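# Wheel the bottle cart out of the cold room, latch door

## Task

Move the utility cart, with its bottles still upright on it, out of the cold room through the door (which starts open) until every part of the cart is inside the laboratory. Then close the cold room door far enough that it latches. The task fails if the door touches the cart at any point, if a glass bottle falls a long way, if the door is slammed while being opened or closed, or if the robot falls over or is left tilted.

## Robot and tools

ROBOT. A LinearBot: a base that can drive in any direction, with a column about 1.7 m high. A carriage slides up and down the column (lift_m) and carries two six-joint arms, left and right. Each arm ends in a five-finger hand. The arm bases sit about 0.57 m + lift_m above the floor, and the carriage hangs roughly 0.15 m lower than that. A hand point can reach 0.78 m from its shoulder but only about 0.4 m below its arm base. The parked arm is joints 1 to 6 at 0, 0.05, 0.05, 1.45, 0, 0. With both arms parked the robot is about 0.85 m wide and 0.65 m long. Cameras: carriage_camera is fixed on the carriage, facing forward and tilted about 20 degrees down. left_wrist_camera and right_wrist_camera sit on the little-finger side of each wrist and look at that hand's point. Images are 896x504 pixels.

FRAMES. Base frame, in metres: origin on the floor below the base centre, x forward, y left, z up. The left_hand and right_hand readings are hand points in this frame. They tend to read higher than the true hand, more so at long reach or under load. The odometry frame is the base frame as it was at the start. base_odometry counts wheel rotation, so slip shows up as travel. Its heading is in rad, positive to the left, from -3.142 to 3.142, and can drift a degree or two.

move. Runs one action. A call with no action just returns state and images.
- base: an object with exactly one key. Each key is an offset from where the base last measured itself, not a pose. translate_m: forward positive, -2 to 2 m. strafe_m: left positive, -2 to 2 m. rotate_rad: counter-clockwise positive, -6.3 to 6.3 rad.
- joints: one flat object for both arms, the lift and both hands. Every value is an absolute target.
- lift_m: 0 to 1 m.
- Arm joints, in rad, named left_jointN_rad or right_jointN_rad: joint1 -2.617 to 3.054 (turn about vertical; 0 forward; positive left). joint2 0 to 3.141 (shoulder; 0 upper arm back and level, 1.57 upright, 3.14 forward and level). joint3 0 to 3.141 (elbow; 0 folded, 3.14 straight). joint4 -1.57 to 1.57 (wrist pitch; positive lifts the fingertips). joint5 -1.57 to 1.57 (wrist yaw; positive swings the fingertips right, the opposite sense to joint1). joint6 -2.094 to 2.094 (roll; positive is clockwise seen from the forearm).
- Hand keys, each -1 to 1: <side>_hand_little, _ring, _middle, _index (+1 straight, -1 curled). _thumb_bend (+1 straight, -1 bent). _thumb_turn (+1 beside the palm, -1 facing the fingers). _force_limit maps linearly to about 0 to 10 N of fingertip force (15 N for the thumb motors); a closing motor halts there. _speed ranges -0.96 to 1 and is full speed from +0.48 upward. At the start, force_limit is 0 and speed is -0.8. For a soft grip use speed -0.94 or lower. A motor only starts when its target changes.
- speeds: top speeds for this action only. translate_m and strafe_m 0.02 to 0.5 m/s. rotate_rad 0.05 to 1.57 rad/s. lift_m 0.08 to 0.27 m/s (default 0.25).
- min_time_s: 0.1 to 8 s, the shortest time any arm motion in the action may take. A value too small makes the arm rush and overshoot.
- An action lasts at most 15 s, and a move ends with time_out after 14 s.
- cameras: a list drawn from carriage_camera, left_wrist_camera, right_wrist_camera and all.
- blocking: true (the default) returns once everything rests. false returns within about 0.5 s while the motion continues. A later move replaces only the targets it names.
- An unknown key makes the call invalid, and an out-of-range value gets it refused. A refusal, or a stop you did not command, cancels the rest of that reply's move, wait and finished_scene calls.

wait: seconds from 0 to 10, plus optional cameras. It returns early once earlier moves have come to rest. stop: brakes all motion (the base coasts a bit first) and takes optional cameras. zoom_image: camera plus region [x0, y0, x1, y1] in pixels of that camera's latest image, at most 504 by 504. show_instructions: shows the reference pages. finished_scene: ends the scene for good and takes scene 1.

RESULTS. base_status and joint_status give each commanded motion's outcome. done: target reached (for the base, the wheels turned the full amount). moving: still running. off_target: came to rest short and may still be pushing. contact_stop or time_out: the old target is dropped and the joint holds where it stopped. not_followed: the arm was withheld because it would come too close to the other arm. stopped: halted by your stop. limit_stop_at_motor_heat: the arm is halted for overheating. The move line sums these up. on_its_own lists actions you did not command; 'held at' there is a target, not a reading. The pictures line gives the image order. joint_positions gives readings. motor_effort is percent of maximum, with the last action's peak in brackets. <side>_hand_stopped_by gives a word for each of little, ring, middle, index, thumb_bend, thumb_turn: moving, target, force, stalled or fault. <side>_<motor>_load_n is fingertip force in N, positive when pushed open. A lost grip shows as load dropping to about 0. MOTOR HOT appears at 75 °C. At 100 °C an OVER-TEMPERATURE FAULT drops that arm for 30 to 60 s. Parking the arm cools it.

SUGGESTED ORDER. Look around with the cameras. Grip the cart's handle, keeping the lift low and the arms close in. Draw the cart slowly through the doorway until all of it is in the lab. Release it and move clear. Then take hold of the door and swing it gently until it latches. Park the arms and finish.

AVOID. Do not let the door touch the cart. Keep the cart moving gently so no bottle topples. Move the door slowly, never swinging it hard. The robot tips more easily with the carriage high, the arms stretched out or loaded, or when pushing or pulling. Do not drive away hard from a handle you are holding, and do not repeat a drive that ended in contact_stop; back off about 0.2 m instead. Arms have no contact stop and keep pressing, which heats them. A slow drive can shove furniture and still report done. Never let the two arms collide or press on each other.

Each tool is called as name([rows], argument=value, ...), one row to a line, values as JSON.

Reference images:

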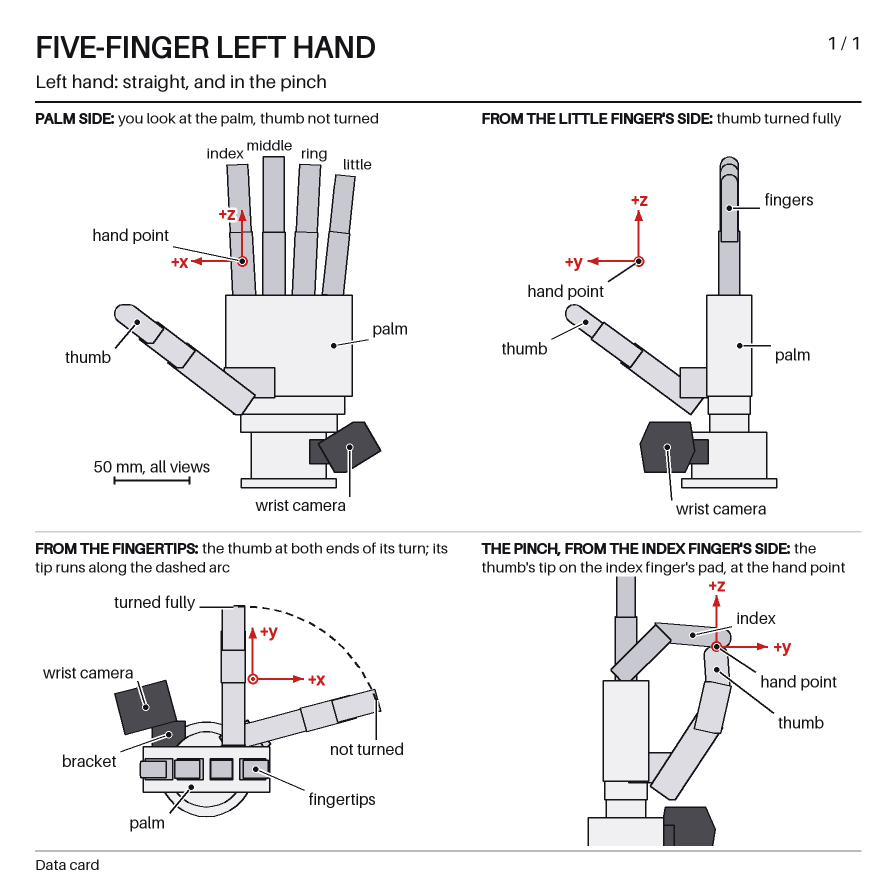

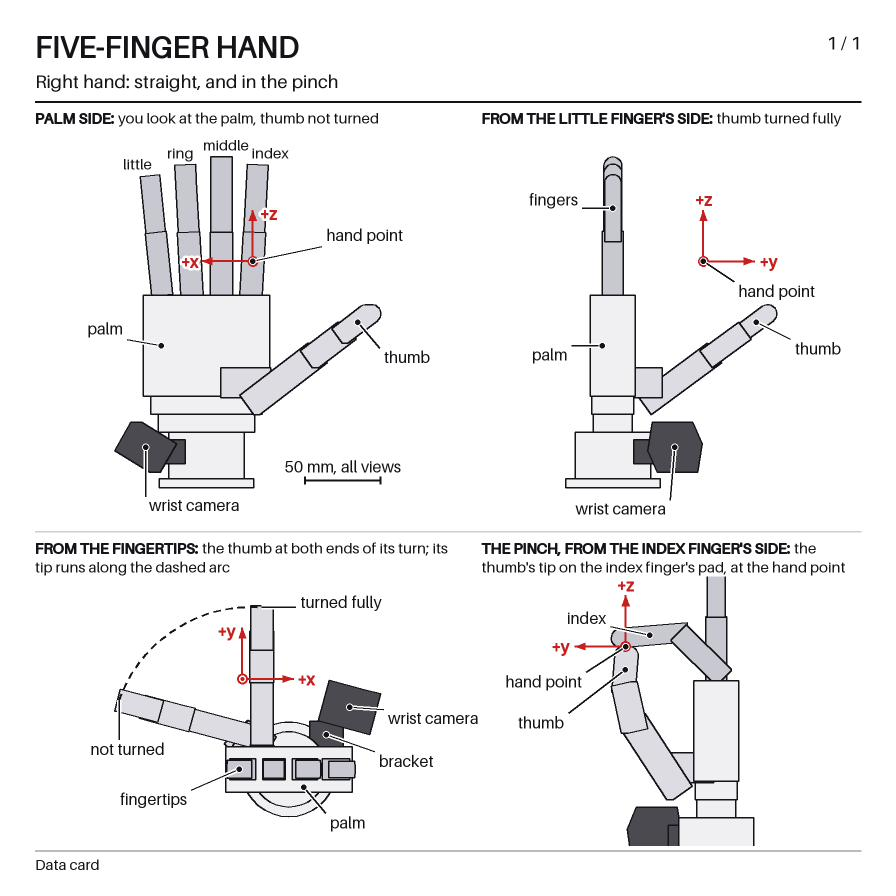

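## Session

move()

Scene clock: 0.00 s.
Joint torques (N m): no reading
base_odometry: x=+0.000 y=+0.000 heading=+0.000
base_status: not commanded
joint_positions: lift_m=+0.300 left_joint1_rad=+0.005 left_joint2_rad=+0.033 left_joint3_rad=+0.033 left_joint4_rad=+1.485 left_joint5_rad=+0.033 left_joint6_rad=+0.044 right_joint1_rad=+0.017 right_joint2_rad=+0.041 right_joint3_rad=+0.065 right_joint4_rad=+1.425 right_joint5_rad=+0.041 right_joint6_rad=+0.032 left_hand_little=+1.000 left_hand_ring=+1.000 left_hand_middle=+1.000 left_hand_index=+1.000 left_hand_thumb_turn=+1.000 left_hand_thumb_bend=+1.000 left_hand_force_limit=+0.000 left_hand_speed=-0.800 right_hand_little=+1.000 right_hand_ring=+1.000 right_hand_middle=+1.000 right_hand_index=+1.000 right_hand_thumb_turn=+1.000 right_hand_thumb_bend=+1.000 right_hand_force_limit=+0.000 right_hand_speed=-0.800
joint_status: not commanded
left_hand_stopped_by: target,target,target,target,target,target
right_hand_stopped_by: target,target,target,target,target,target
left_little_load_n: 0.0
left_ring_load_n: 0.0
left_middle_load_n: 0.0
left_index_load_n: 0.0
left_thumb_bend_load_n: 0.0
left_thumb_turn_load_n: 0.0
right_little_load_n: 0.0
right_ring_load_n: 0.0
right_middle_load_n: 0.0
right_index_load_n: 0.0
right_thumb_bend_load_n: 0.0
right_thumb_turn_load_n: 0.0
motor_effort: lift_m=+34 drive_wheels=+0
left_hand: x=+0.3183 y=+0.2691 z=+1.2982 quat_wxyz=(+0.723, -0.018, +0.042, -0.689) (m; base frame)
right_hand: x=+0.3235 y=-0.2768 z=+1.3054 quat_wxyz=(+0.722, -0.028, +0.057, -0.689) (m; base frame)
pictures: carriage_camera, left_wrist_camera, right_wrist_camera

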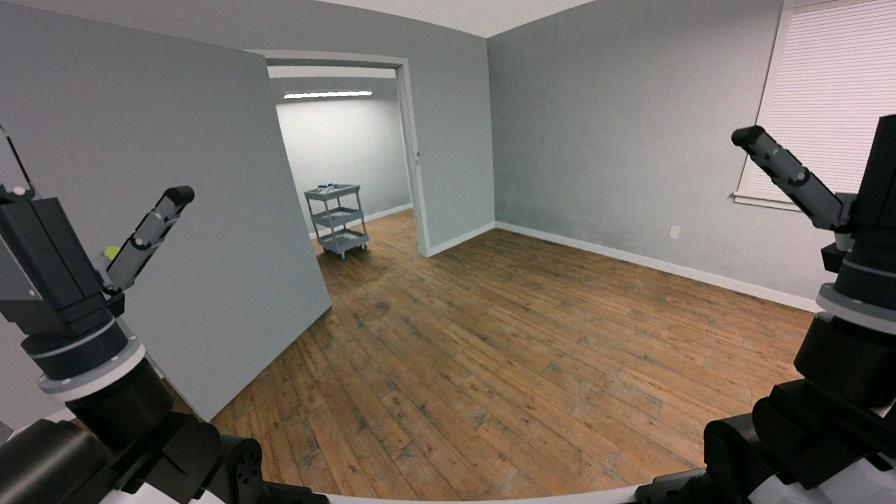

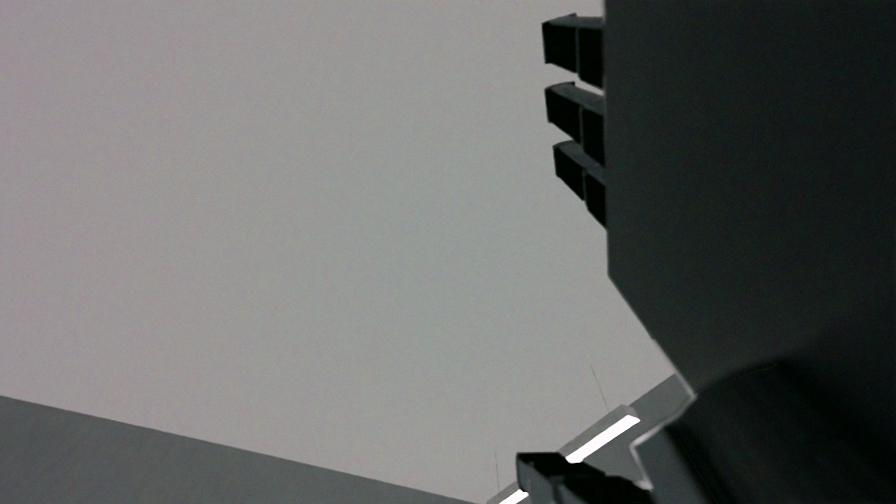

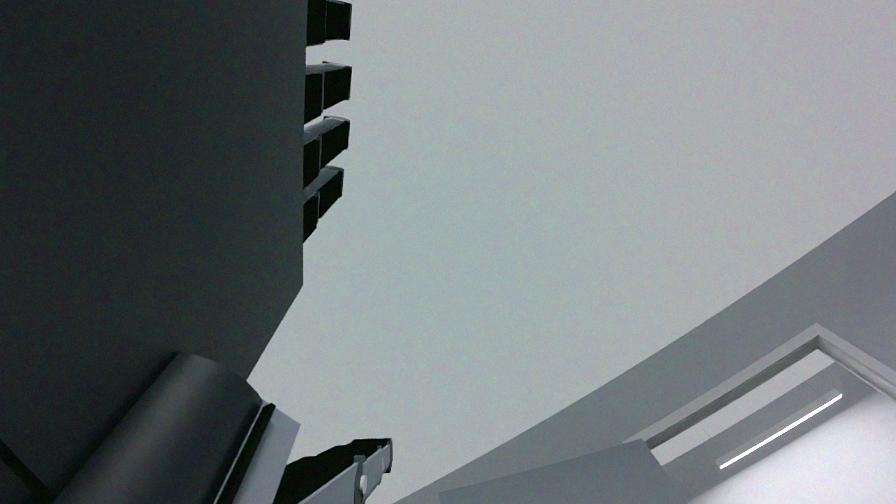

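zoom_image(camera="carriage_camera", region=[0, 0, 448, 448])

zoom_image(camera="carriage_camera", region=[240, 40, 450, 280])

Scaled by 1.125 from the camera's 896x504 image, which has a finer 1280x720 frame.

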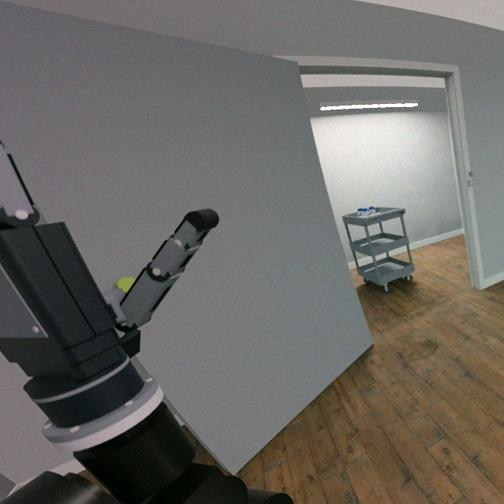

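Scaled by 2.100 from the camera's 896x504 image, which has a finer 1280x720 frame.

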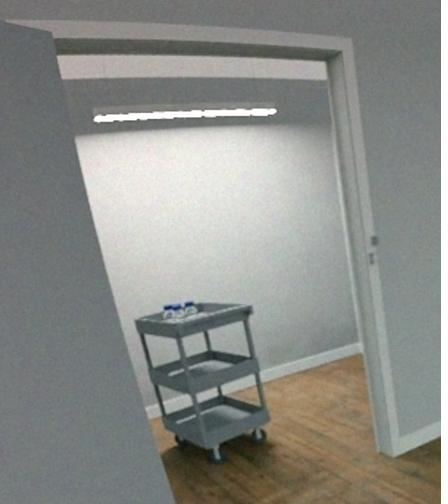

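move(base={"translate_m": 1.4})

move(base={"rotate_rad": 0.84}, cameras=["carriage_camera"])

Scene clock: 33.90 s.
Joint torques (N m): left_arm=[-0.14 4.05 6.13 -0.11 -0.14 -0.12] | right_arm=[-0.49 3.3 6.24 0.04 0.01 0.05]
move: done
base_odometry: x=+1.400 y=-0.001 heading=+0.000
base_status: done
joint_positions: lift_m=+0.300 left_joint1_rad=+0.005 left_joint2_rad=+0.033 left_joint3_rad=+0.033 left_joint4_rad=+1.485 left_joint5_rad=+0.033 left_joint6_rad=+0.044 right_joint1_rad=+0.017 right_joint2_rad=+0.041 right_joint3_rad=+0.065 right_joint4_rad=+1.425 right_joint5_rad=+0.041 right_joint6_rad=+0.032 left_hand_little=+1.000 left_hand_ring=+1.000 left_hand_middle=+1.000 left_hand_index=+1.000 left_hand_thumb_turn=+1.000 left_hand_thumb_bend=+1.000 left_hand_force_limit=+0.000 left_hand_speed=-0.800 right_hand_little=+1.000 right_hand_ring=+1.000 right_hand_middle=+1.000 right_hand_index=+1.000 right_hand_thumb_turn=+1.000 right_hand_thumb_bend=+1.000 right_hand_force_limit=+0.000 right_hand_speed=-0.800
joint_status: not commanded
left_hand_stopped_by: target,target,target,target,target,target
right_hand_stopped_by: target,target,target,target,target,target
left_little_load_n: 0.0
left_ring_load_n: 0.0
left_middle_load_n: 0.0
left_index_load_n: 0.0
left_thumb_bend_load_n: 0.0
left_thumb_turn_load_n: 0.0
right_little_load_n: 0.0
right_ring_load_n: 0.5
right_middle_load_n: 0.0
right_index_load_n: 0.0
right_thumb_bend_load_n: 0.0
right_thumb_turn_load_n: 0.0
motor_effort: lift_m=+35(38) drive_wheels=-3(11)
left_hand: x=+0.3183 y=+0.2691 z=+1.2982 quat_wxyz=(+0.723, -0.018, +0.042, -0.689) (m; base frame)
right_hand: x=+0.3235 y=-0.2768 z=+1.3054 quat_wxyz=(+0.722, -0.028, +0.057, -0.689) (m; base frame)
pictures: none

Scene clock: 36.27 s.
Joint torques (N m): left_arm=[-0.14 4.07 6.12 -0.12 -0.14 -0.12] | right_arm=[-0.25 3.29 6.16 0.02 0.03 0.11]
move: done
base_odometry: x=+1.400 y=-0.001 heading=+0.839
base_status: done
joint_positions: lift_m=+0.300 left_joint1_rad=+0.005 left_joint2_rad=+0.033 left_joint3_rad=+0.033 left_joint4_rad=+1.485 left_joint5_rad=+0.033 left_joint6_rad=+0.044 right_joint1_rad=+0.017 right_joint2_rad=+0.041 right_joint3_rad=+0.065 right_joint4_rad=+1.424 right_joint5_rad=+0.041 right_joint6_rad=+0.032 left_hand_little=+1.000 left_hand_ring=+1.000 left_hand_middle=+1.000 left_hand_index=+1.000 left_hand_thumb_turn=+1.000 left_hand_thumb_bend=+1.000 left_hand_force_limit=+0.000 left_hand_speed=-0.800 right_hand_little=+1.000 right_hand_ring=+1.000 right_hand_middle=+1.000 right_hand_index=+1.000 right_hand_thumb_turn=+1.000 right_hand_thumb_bend=+1.000 right_hand_force_limit=+0.000 right_hand_speed=-0.800
joint_status: not commanded
left_hand_stopped_by: target,target,target,target,target,target
right_hand_stopped_by: target,target,target,target,target,target
left_little_load_n: 0.0
left_ring_load_n: 0.0
left_middle_load_n: 0.0
left_index_load_n: 0.0
left_thumb_bend_load_n: 0.0
left_thumb_turn_load_n: 0.0
right_little_load_n: 0.0
right_ring_load_n: 0.0
right_middle_load_n: 0.0
right_index_load_n: 0.0
right_thumb_bend_load_n: 0.0
right_thumb_turn_load_n: 0.0
motor_effort: lift_m=+36(38) drive_wheels=+4(10)
left_hand: x=+0.3183 y=+0.2691 z=+1.2982 quat_wxyz=(+0.723, -0.018, +0.042, -0.689) (m; base frame)
right_hand: x=+0.3238 y=-0.2768 z=+1.3053 quat_wxyz=(+0.722, -0.028, +0.058, -0.689) (m; base frame)
pictures: carriage_camera

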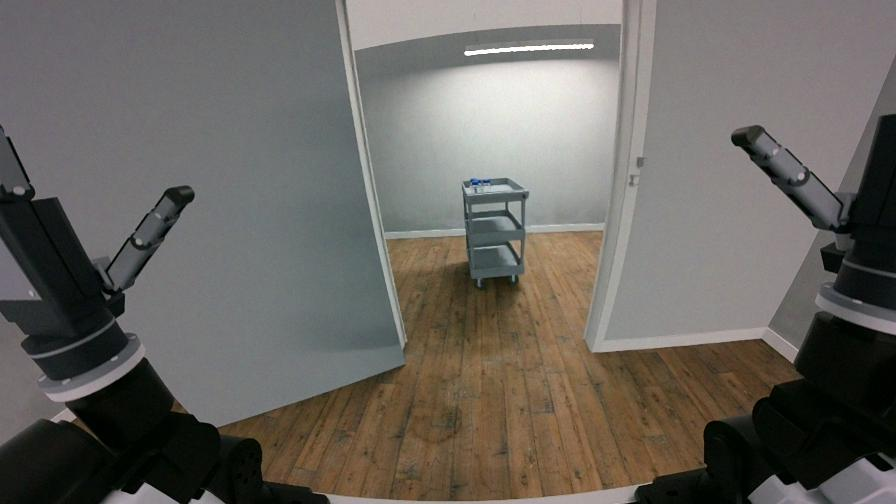

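zoom_image(camera="carriage_camera", region=[420, 150, 580, 310])

zoom_image(camera="carriage_camera", region=[340, 100, 680, 380])

Scaled by 3.150 from the camera's 896x504 image, which has a finer 1280x720 frame.

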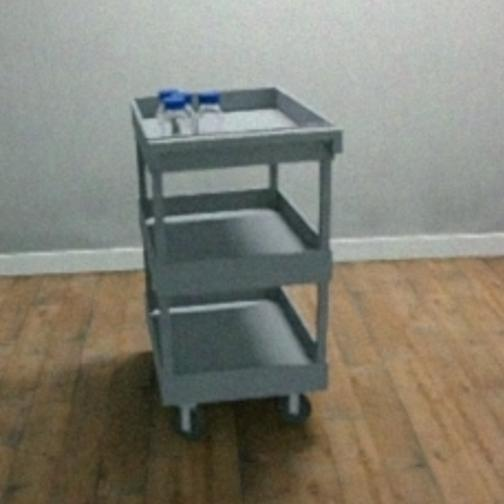

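Scaled by 1.482 from the camera's 896x504 image, which has a finer 1280x720 frame.

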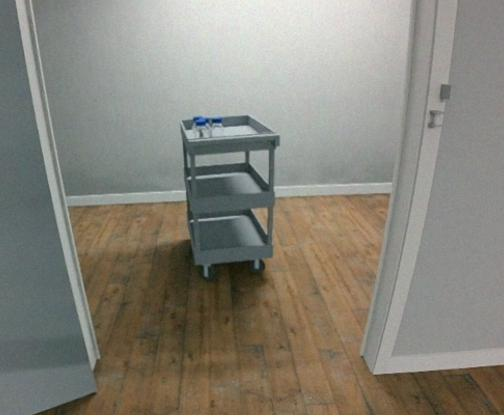

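move(base={"strafe_m": -0.2})

move(base={"translate_m": 0.6}, cameras=["carriage_camera"])

zoom_image(camera="carriage_camera", region=[350, 130, 650, 430])

Scene clock: 71.93 s.
Joint torques (N m): left_arm=[-0.17 4.07 6.12 -0.12 -0.14 -0.11] | right_arm=[-0.38 3.25 6.11 -0.01 0 0.1]
move: done
base_odometry: x=+1.549 y=-0.135 heading=+0.840
base_status: done
joint_positions: lift_m=+0.300 left_joint1_rad=+0.005 left_joint2_rad=+0.033 left_joint3_rad=+0.033 left_joint4_rad=+1.485 left_joint5_rad=+0.033 left_joint6_rad=+0.044 right_joint1_rad=+0.017 right_joint2_rad=+0.041 right_joint3_rad=+0.065 right_joint4_rad=+1.424 right_joint5_rad=+0.041 right_joint6_rad=+0.032 left_hand_little=+1.000 left_hand_ring=+1.000 left_hand_middle=+1.000 left_hand_index=+1.000 left_hand_thumb_turn=+1.000 left_hand_thumb_bend=+1.000 left_hand_force_limit=+0.000 left_hand_speed=-0.800 right_hand_little=+1.000 right_hand_ring=+1.000 right_hand_middle=+1.000 right_hand_index=+1.000 right_hand_thumb_turn=+1.000 right_hand_thumb_bend=+1.000 right_hand_force_limit=+0.000 right_hand_speed=-0.800
joint_status: not commanded
left_hand_stopped_by: target,target,target,target,target,target
right_hand_stopped_by: target,target,target,target,target,target
left_little_load_n: 0.0
left_ring_load_n: 0.0
left_middle_load_n: 0.0
left_index_load_n: 0.0
left_thumb_bend_load_n: 0.0
left_thumb_turn_load_n: 0.0
right_little_load_n: 0.0
right_ring_load_n: 0.0
right_middle_load_n: 0.0
right_index_load_n: 0.0
right_thumb_bend_load_n: 0.0
right_thumb_turn_load_n: 0.0
motor_effort: lift_m=+31(39) drive_wheels=-6(11)
left_hand: x=+0.3184 y=+0.2691 z=+1.2982 quat_wxyz=(+0.723, -0.018, +0.042, -0.689) (m; base frame)
right_hand: x=+0.3238 y=-0.2768 z=+1.3053 quat_wxyz=(+0.722, -0.028, +0.058, -0.689) (m; base frame)
pictures: none

Scene clock: 75.33 s.
Joint torques (N m): left_arm=[-0.17 4.08 6.12 -0.12 -0.14 -0.12] | right_arm=[-0.51 3.25 6.23 0.07 0.07 0.06]
move: done
base_odometry: x=+1.950 y=+0.312 heading=+0.840
base_status: done
joint_positions: lift_m=+0.300 left_joint1_rad=+0.005 left_joint2_rad=+0.033 left_joint3_rad=+0.033 left_joint4_rad=+1.484 left_joint5_rad=+0.033 left_joint6_rad=+0.044 right_joint1_rad=+0.017 right_joint2_rad=+0.041 right_joint3_rad=+0.065 right_joint4_rad=+1.422 right_joint5_rad=+0.041 right_joint6_rad=+0.032 left_hand_little=+1.000 left_hand_ring=+1.000 left_hand_middle=+1.000 left_hand_index=+1.000 left_hand_thumb_turn=+1.000 left_hand_thumb_bend=+1.000 left_hand_force_limit=+0.000 left_hand_speed=-0.800 right_hand_little=+1.000 right_hand_ring=+1.000 right_hand_middle=+1.000 right_hand_index=+1.000 right_hand_thumb_turn=+1.000 right_hand_thumb_bend=+1.000 right_hand_force_limit=+0.000 right_hand_speed=-0.800
joint_status: not commanded
left_hand_stopped_by: target,target,target,target,target,target
right_hand_stopped_by: target,target,target,target,target,target
left_little_load_n: 0.0
left_ring_load_n: 0.0
left_middle_load_n: 0.0
left_index_load_n: 0.0
left_thumb_bend_load_n: 0.0
left_thumb_turn_load_n: 0.0
right_little_load_n: 0.0
right_ring_load_n: 0.0
right_middle_load_n: 0.0
right_index_load_n: 0.0
right_thumb_bend_load_n: 0.0
right_thumb_turn_load_n: 0.0
motor_effort: lift_m=+32(39) drive_wheels=-4(9)
left_hand: x=+0.3185 y=+0.2691 z=+1.2981 quat_wxyz=(+0.723, -0.018, +0.042, -0.689) (m; base frame)
right_hand: x=+0.3244 y=-0.2768 z=+1.3051 quat_wxyz=(+0.722, -0.029, +0.059, -0.689) (m; base frame)
pictures: carriage_camera

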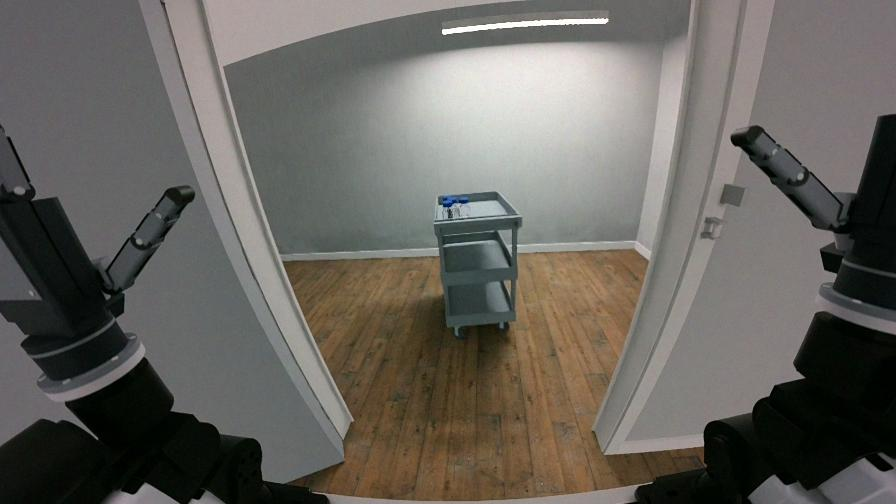

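Scaled by 1.680 from the camera's 896x504 image, which has a finer 1280x720 frame.

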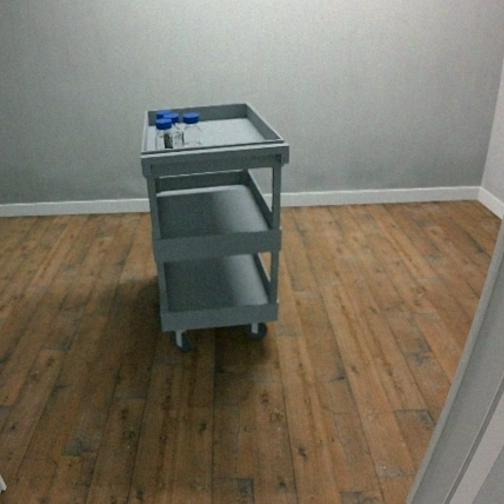

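move(base={"translate_m": 0.55}, speeds={"translate_m": 0.3}, cameras=["carriage_camera"])

zoom_image(camera="carriage_camera", region=[330, 180, 580, 430])

Scene clock: 86.27 s.
Joint torques (N m): left_arm=[-0.18 4.05 6.15 -0.12 -0.14 -0.12] | right_arm=[-0.54 3.34 6.15 -0.01 0.04 0.11]
move: done
base_odometry: x=+2.318 y=+0.721 heading=+0.839
base_status: done
joint_positions: lift_m=+0.300 left_joint1_rad=+0.005 left_joint2_rad=+0.033 left_joint3_rad=+0.033 left_joint4_rad=+1.484 left_joint5_rad=+0.033 left_joint6_rad=+0.044 right_joint1_rad=+0.017 right_joint2_rad=+0.041 right_joint3_rad=+0.065 right_joint4_rad=+1.424 right_joint5_rad=+0.041 right_joint6_rad=+0.032 left_hand_little=+1.000 left_hand_ring=+1.000 left_hand_middle=+1.000 left_hand_index=+1.000 left_hand_thumb_turn=+1.000 left_hand_thumb_bend=+1.000 left_hand_force_limit=+0.000 left_hand_speed=-0.800 right_hand_little=+1.000 right_hand_ring=+1.000 right_hand_middle=+1.000 right_hand_index=+1.000 right_hand_thumb_turn=+1.000 right_hand_thumb_bend=+1.000 right_hand_force_limit=+0.000 right_hand_speed=-0.800
joint_status: not commanded
left_hand_stopped_by: target,target,target,target,target,target
right_hand_stopped_by: target,target,target,target,target,target
left_little_load_n: 0.0
left_ring_load_n: 0.0
left_middle_load_n: 0.0
left_index_load_n: 0.0
left_thumb_bend_load_n: 0.0
left_thumb_turn_load_n: 0.0
right_little_load_n: 0.0
right_ring_load_n: 0.0
right_middle_load_n: 0.0
right_index_load_n: 0.0
right_thumb_bend_load_n: 0.0
right_thumb_turn_load_n: -0.5
motor_effort: lift_m=+32(39) drive_wheels=-4(10)
left_hand: x=+0.3185 y=+0.2691 z=+1.2981 quat_wxyz=(+0.723, -0.018, +0.042, -0.689) (m; base frame)
right_hand: x=+0.3238 y=-0.2768 z=+1.3053 quat_wxyz=(+0.722, -0.028, +0.058, -0.689) (m; base frame)
pictures: carriage_camera

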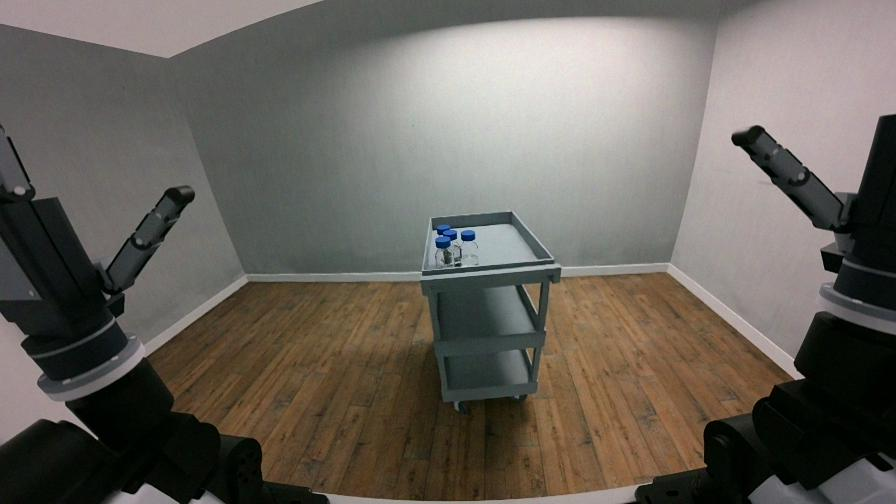

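Scaled by 2.016 from the camera's 896x504 image, which has a finer 1280x720 frame.

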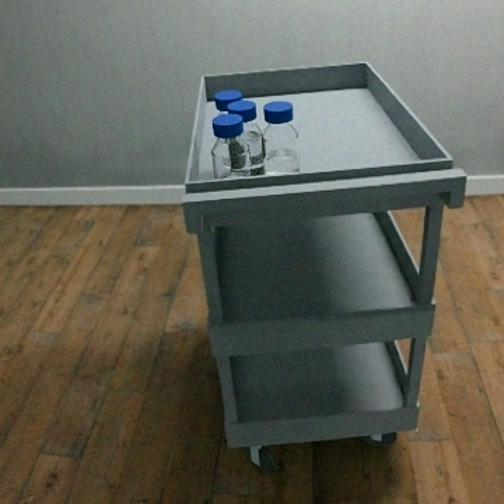

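zoom_image(camera="carriage_camera", region=[410, 205, 570, 305])

Scaled by 3.150 from the camera's 896x504 image, which has a finer 1280x720 frame.

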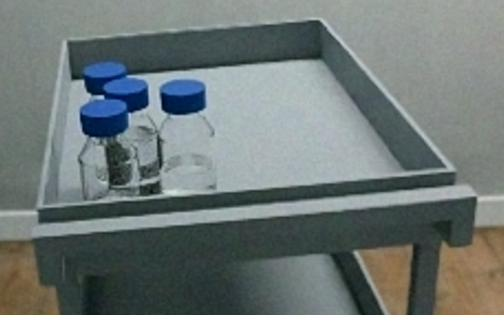

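move(joints={"right_joint2_rad": 0.9, "right_joint3_rad": 1.2, "right_joint4_rad": -0.3, "left_joint2_rad": 0.9, "left_joint3_rad": 1.2, "left_joint4_rad": -0.3, "left_joint5_rad": 0, "right_joint5_rad": 0, "left_joint6_rad": 0, "right_joint6_rad": 0, "left_joint1_rad": 0, "right_joint1_rad": 0}, min_time_s=4, cameras=["all"])

Scene clock: 117.23 s.
Joint torques (N m): left_arm=[-0.61 -0.79 9.87 1.97 -0.23 -0.2] | right_arm=[-0.96 -0.7 9.55 1.92 -0.09 0]
move: done
base_odometry: x=+2.318 y=+0.721 heading=+0.839
base_status: not commanded
joint_positions: lift_m=+0.300 left_joint1_rad=+0.005 left_joint2_rad=+0.893 left_joint3_rad=+1.176 left_joint4_rad=-0.277 left_joint5_rad=+0.013 left_joint6_rad=+0.007 right_joint1_rad=+0.007 right_joint2_rad=+0.893 right_joint3_rad=+1.175 right_joint4_rad=-0.284 right_joint5_rad=+0.016 right_joint6_rad=+0.008 left_hand_little=+1.000 left_hand_ring=+1.000 left_hand_middle=+1.000 left_hand_index=+1.000 left_hand_thumb_turn=+1.000 left_hand_thumb_bend=+1.000 left_hand_force_limit=+0.000 left_hand_speed=-0.800 right_hand_little=+1.000 right_hand_ring=+1.000 right_hand_middle=+1.000 right_hand_index=+1.000 right_hand_thumb_turn=+1.000 right_hand_thumb_bend=+1.000 right_hand_force_limit=+0.000 right_hand_speed=-0.800
joint_status: all done
left_hand_stopped_by: target,target,target,target,target,target
right_hand_stopped_by: target,target,target,target,target,target
left_little_load_n: 0.0
left_ring_load_n: 0.0
left_middle_load_n: 0.0
left_index_load_n: 0.0
left_thumb_bend_load_n: 0.0
left_thumb_turn_load_n: -0.5
right_little_load_n: 0.0
right_ring_load_n: 0.0
right_middle_load_n: 0.0
right_index_load_n: 0.0
right_thumb_bend_load_n: 0.0
right_thumb_turn_load_n: -0.5
motor_effort: lift_m=+34(37) drive_wheels=+2(4)
left_hand: x=+0.5742 y=+0.2721 z=+1.2415 quat_wxyz=(+0.501, -0.495, +0.502, -0.502) (m; base frame)
right_hand: x=+0.5743 y=-0.2725 z=+1.2395 quat_wxyz=(+0.499, -0.496, +0.505, -0.500) (m; base frame)
pictures: carriage_camera, left_wrist_camera, right_wrist_camera
camera_calibration:
left_wrist_camera: T_world_to_cam=[[-0.0274041, -0.261505, 0.964813, -1.11689], [-0.532639, -0.812928, -0.235467, 0.815789], [0.845899, -0.52035, -0.11701, -0.0860197], [0, 0, 0, 1]] pos_world=[0.476678, 0.326344, 1.25962]
right_wrist_camera: T_world_to_cam=[[-0.0345057, -0.214539, -0.976106, 1.17026], [-0.49612, 0.851525, -0.169619, 0.724632], [0.867568, 0.478413, -0.13582, -0.079486], [0, 0, 0, 1]] pos_world=[0.468845, -0.32795, 1.25441]

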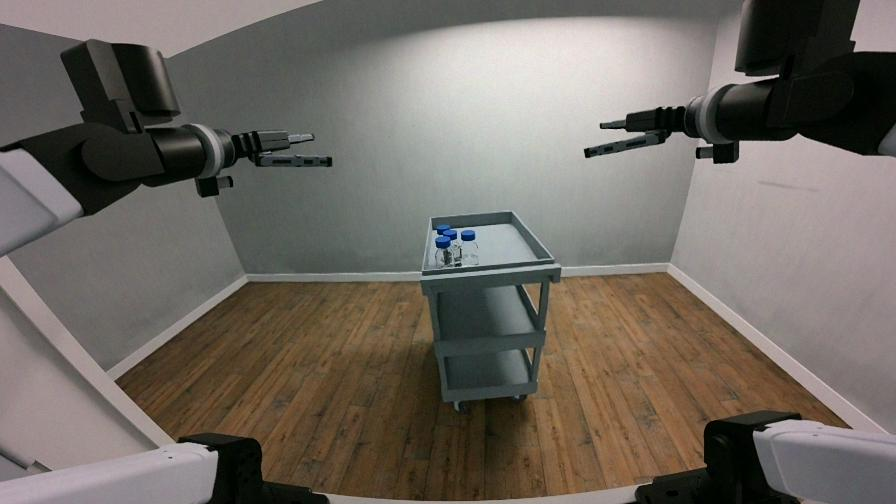

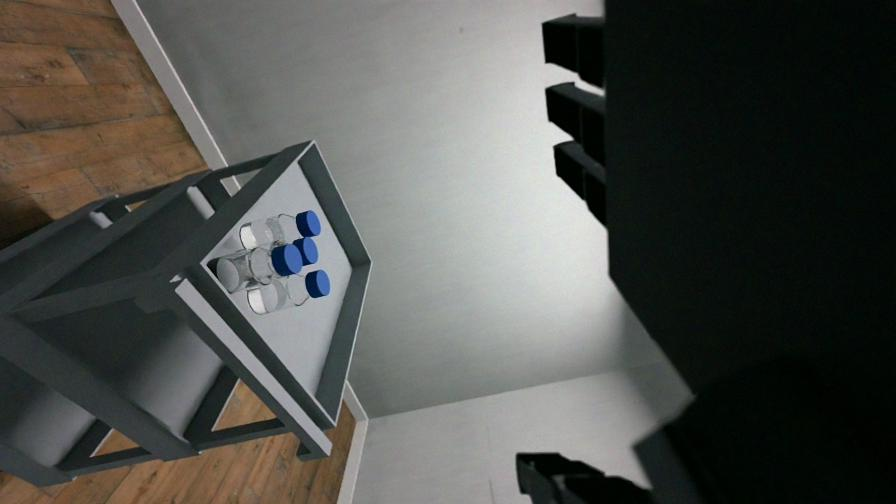

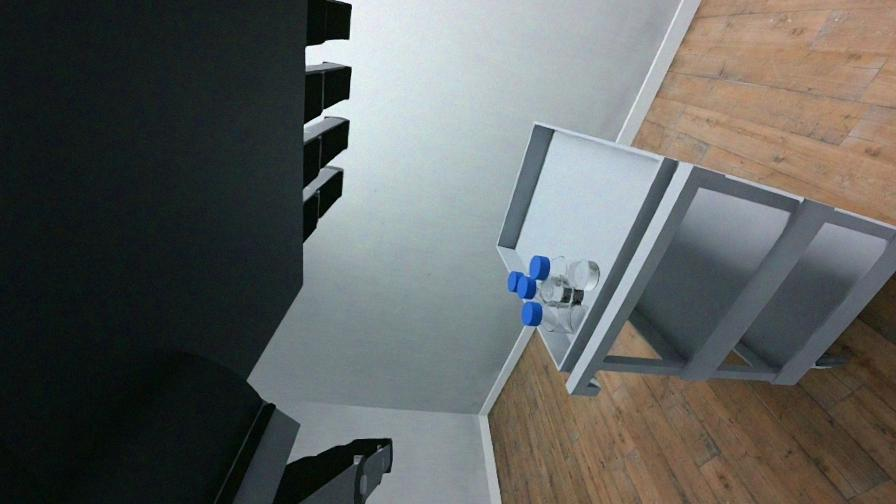

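zoom_image(camera="left_wrist_camera", region=[160, 130, 400, 470])

zoom_image(camera="right_wrist_camera", region=[480, 100, 840, 410])

Scaled by 1.482 from the camera's 896x504 image, which has a finer 1280x720 frame.

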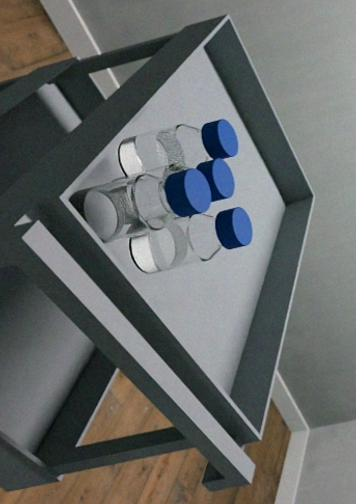

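Scaled by 1.400 from the camera's 896x504 image, which has a finer 1280x720 frame.

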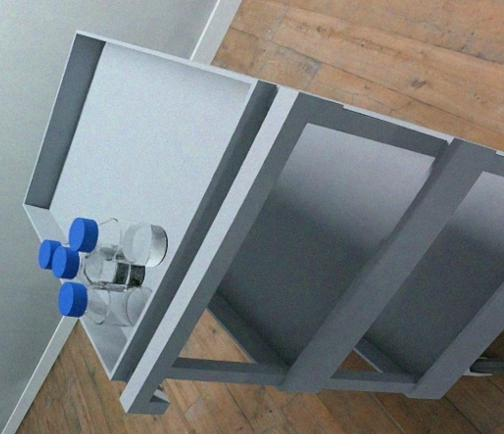

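move(base={"translate_m": 0.22}, joints={"right_joint4_rad": -0.9, "left_joint4_rad": -0.9, "right_joint1_rad": 0.2, "left_joint1_rad": -0.1}, speeds={"translate_m": 0.2}, min_time_s=3, cameras=["all"])

Scene clock: 133.13 s.
Joint torques (N m): left_arm=[-0.79 -0.85 9.52 1.77 -0.2 -0.2] | right_arm=[0.12 -0.59 9.2 1.64 -0.09 0.06]
move: done
base_odometry: x=+2.465 y=+0.884 heading=+0.838
base_status: done
joint_positions: lift_m=+0.300 left_joint1_rad=-0.093 left_joint2_rad=+0.895 left_joint3_rad=+1.178 left_joint4_rad=-0.878 left_joint5_rad=+0.011 left_joint6_rad=+0.006 right_joint1_rad=+0.193 right_joint2_rad=+0.896 right_joint3_rad=+1.177 right_joint4_rad=-0.885 right_joint5_rad=+0.014 right_joint6_rad=+0.008 left_hand_little=+1.000 left_hand_ring=+1.000 left_hand_middle=+1.000 left_hand_index=+1.000 left_hand_thumb_turn=+1.000 left_hand_thumb_bend=+1.000 left_hand_force_limit=+0.000 left_hand_speed=-0.800 right_hand_little=+1.000 right_hand_ring=+1.000 right_hand_middle=+1.000 right_hand_index=+1.000 right_hand_thumb_turn=+1.000 right_hand_thumb_bend=+1.000 right_hand_force_limit=+0.000 right_hand_speed=-0.800
joint_status: all done
left_hand_stopped_by: target,target,target,target,target,target
right_hand_stopped_by: target,target,target,target,target,target
left_little_load_n: 0.0
left_ring_load_n: -0.5
left_middle_load_n: 0.0
left_index_load_n: 0.0
left_thumb_bend_load_n: 0.0
left_thumb_turn_load_n: 0.0
right_little_load_n: 0.0
right_ring_load_n: -0.5
right_middle_load_n: 0.0
right_index_load_n: 0.0
right_thumb_bend_load_n: 0.0
right_thumb_turn_load_n: 0.0
motor_effort: lift_m=+35(39) drive_wheels=-4(9)
left_hand: x=+0.4901 y=+0.2464 z=+1.1003 quat_wxyz=(+0.313, -0.591, +0.657, -0.349) (m; base frame)
right_hand: x=+0.4835 y=-0.2251 z=+1.0984 quat_wxyz=(+0.356, -0.679, +0.568, -0.299) (m; base frame)
pictures: carriage_camera, left_wrist_camera, right_wrist_camera
camera_calibration:
left_wrist_camera: T_world_to_cam=[[0.496221, -0.30865, 0.81148, -1.06595], [-0.647477, -0.754242, 0.109054, 0.379629], [0.578393, -0.579529, -0.574115, 0.603921], [0, 0, 0, 1]] pos_world=[0.425447, 0.307315, 1.17032]
right_wrist_camera: T_world_to_cam=[[-0.529948, -0.321979, -0.784528, 1.04451], [-0.655805, 0.742133, 0.138416, 0.329443], [0.537657, 0.587851, -0.604447, 0.656399], [0, 0, 0, 1]] pos_world=[0.416669, -0.294044, 1.17061]

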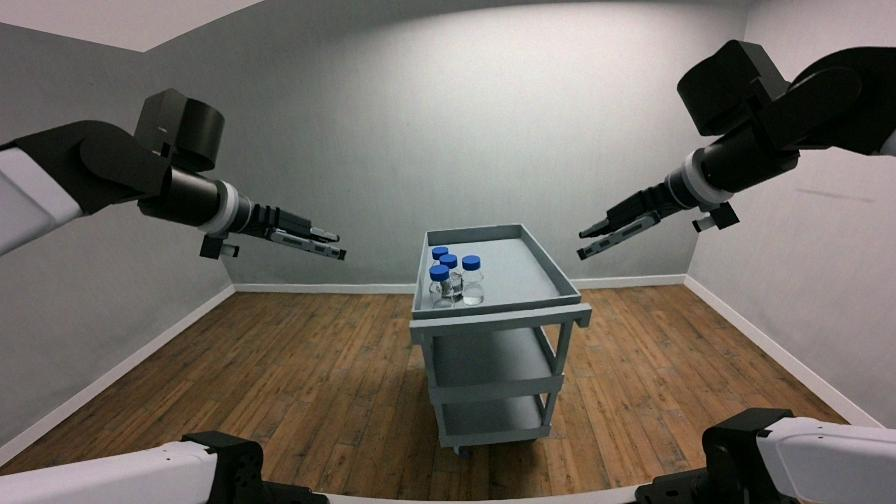

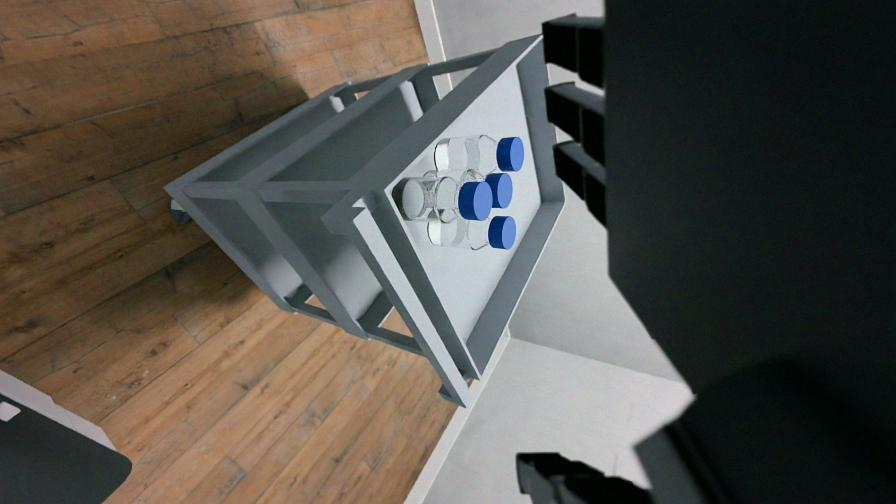

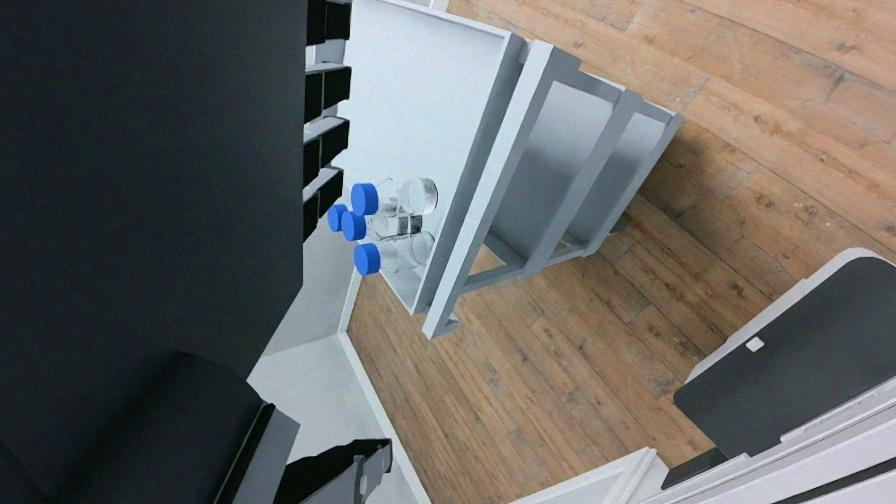

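zoom_image(camera="right_wrist_camera", region=[400, 20, 640, 350])

zoom_image(camera="left_wrist_camera", region=[300, 160, 520, 420])

zoom_image(camera="carriage_camera", region=[390, 210, 610, 350])

Scaled by 1.527 from the camera's 896x504 image, which has a finer 1280x720 frame.

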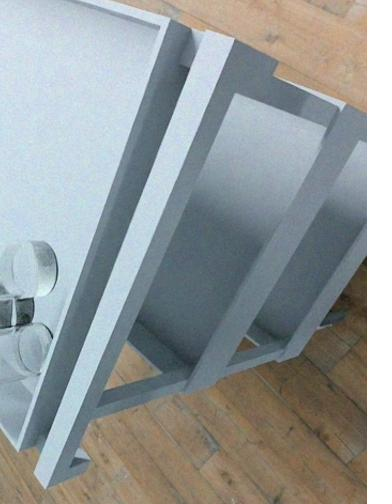

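Scaled by 1.938 from the camera's 896x504 image, which has a finer 1280x720 frame.

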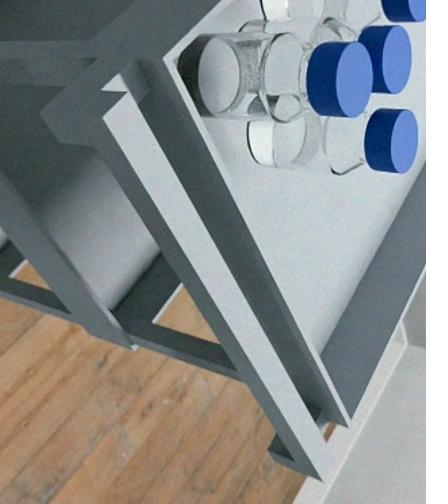

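Scaled by 2.291 from the camera's 896x504 image, which has a finer 1280x720 frame.

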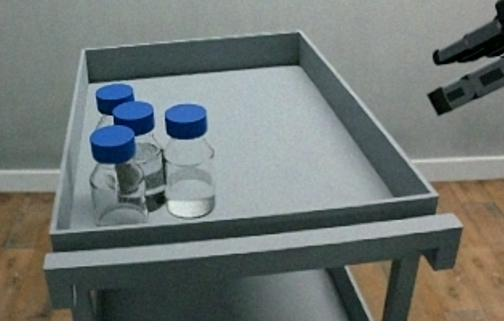

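move(joints={"right_joint1_rad": 0.1, "right_joint2_rad": 1.63, "right_joint3_rad": 1.474, "right_joint4_rad": -0.744}, min_time_s=3, cameras=["carriage_camera", "right_wrist_camera"])

zoom_image(camera="right_wrist_camera", region=[350, 0, 650, 300])

Scene clock: 171.03 s.
Joint torques (N m): left_arm=[-0.75 -0.81 9.51 1.79 -0.2 -0.2] | right_arm=[-0.91 -6 9.83 1.44 -0.11 0.03]
move: done
base_odometry: x=+2.465 y=+0.884 heading=+0.838
base_status: not commanded
joint_positions: lift_m=+0.300 left_joint1_rad=-0.093 left_joint2_rad=+0.895 left_joint3_rad=+1.178 left_joint4_rad=-0.880 left_joint5_rad=+0.011 left_joint6_rad=+0.006 right_joint1_rad=+0.107 right_joint2_rad=+1.614 right_joint3_rad=+1.449 right_joint4_rad=-0.751 right_joint5_rad=+0.014 right_joint6_rad=+0.008 left_hand_little=+1.000 left_hand_ring=+1.000 left_hand_middle=+1.000 left_hand_index=+1.000 left_hand_thumb_turn=+1.000 left_hand_thumb_bend=+1.000 left_hand_force_limit=+0.000 left_hand_speed=-0.800 right_hand_little=+1.000 right_hand_ring=+1.000 right_hand_middle=+1.000 right_hand_index=+1.000 right_hand_thumb_turn=+1.000 right_hand_thumb_bend=+1.000 right_hand_force_limit=+0.000 right_hand_speed=-0.800
joint_status: all done
left_hand_stopped_by: target,target,target,target,target,target
right_hand_stopped_by: target,target,target,target,target,target
left_little_load_n: 0.0
left_ring_load_n: 0.0
left_middle_load_n: 0.0
left_index_load_n: 0.0
left_thumb_bend_load_n: -0.5
left_thumb_turn_load_n: 0.0
right_little_load_n: 0.0
right_ring_load_n: 0.0
right_middle_load_n: 0.0
right_index_load_n: -0.5
right_thumb_bend_load_n: 0.0
right_thumb_turn_load_n: 0.0
motor_effort: lift_m=+33(40) drive_wheels=-4(4)
left_hand: x=+0.4898 y=+0.2465 z=+1.1000 quat_wxyz=(+0.313, -0.591, +0.657, -0.348) (m; base frame)
right_hand: x=+0.6266 y=-0.2321 z=+1.0015 quat_wxyz=(+0.236, -0.700, +0.637, -0.219) (m; base frame)
pictures: carriage_camera, right_wrist_camera
camera_calibration:
right_wrist_camera: T_world_to_cam=[[-0.767403, -0.297841, -0.567788, 0.979403], [-0.52322, 0.802746, 0.286075, 0.225107], [0.370585, 0.516613, -0.771867, 0.78082], [0, 0, 0, 1]] pos_world=[0.580018, -0.29238, 1.09438]

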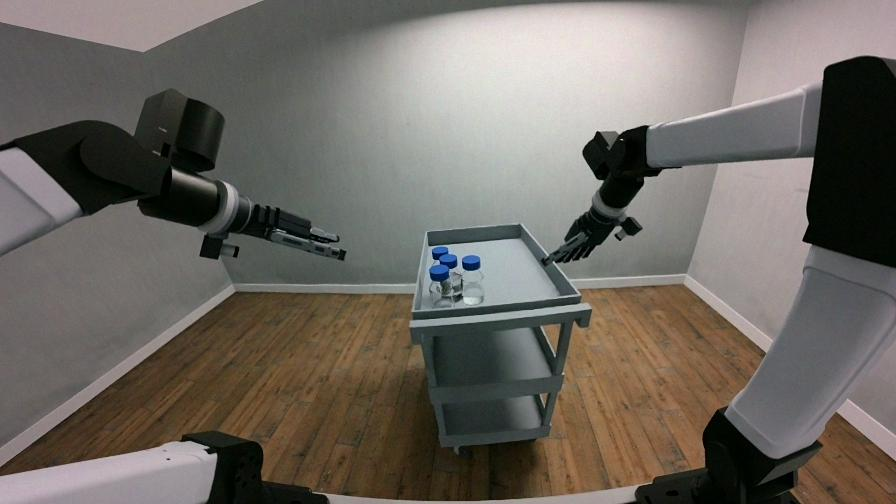

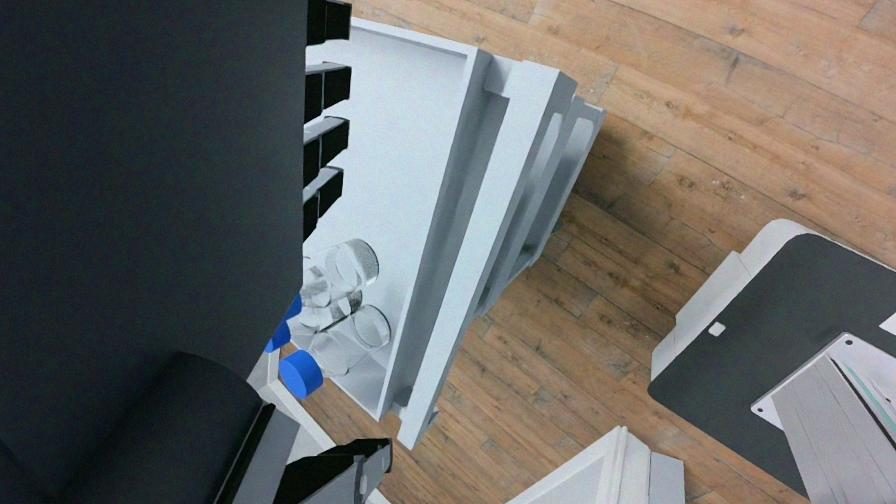

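Scaled by 1.680 from the camera's 896x504 image, which has a finer 1280x720 frame.

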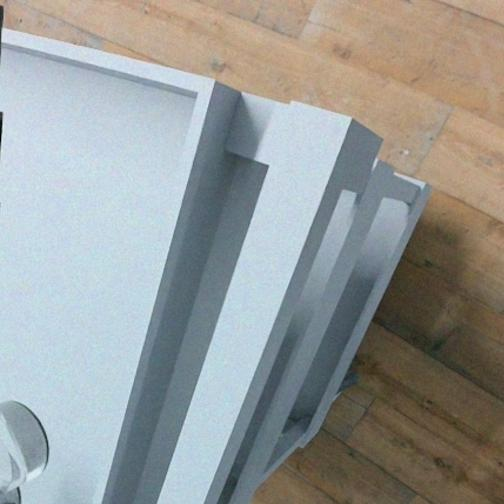

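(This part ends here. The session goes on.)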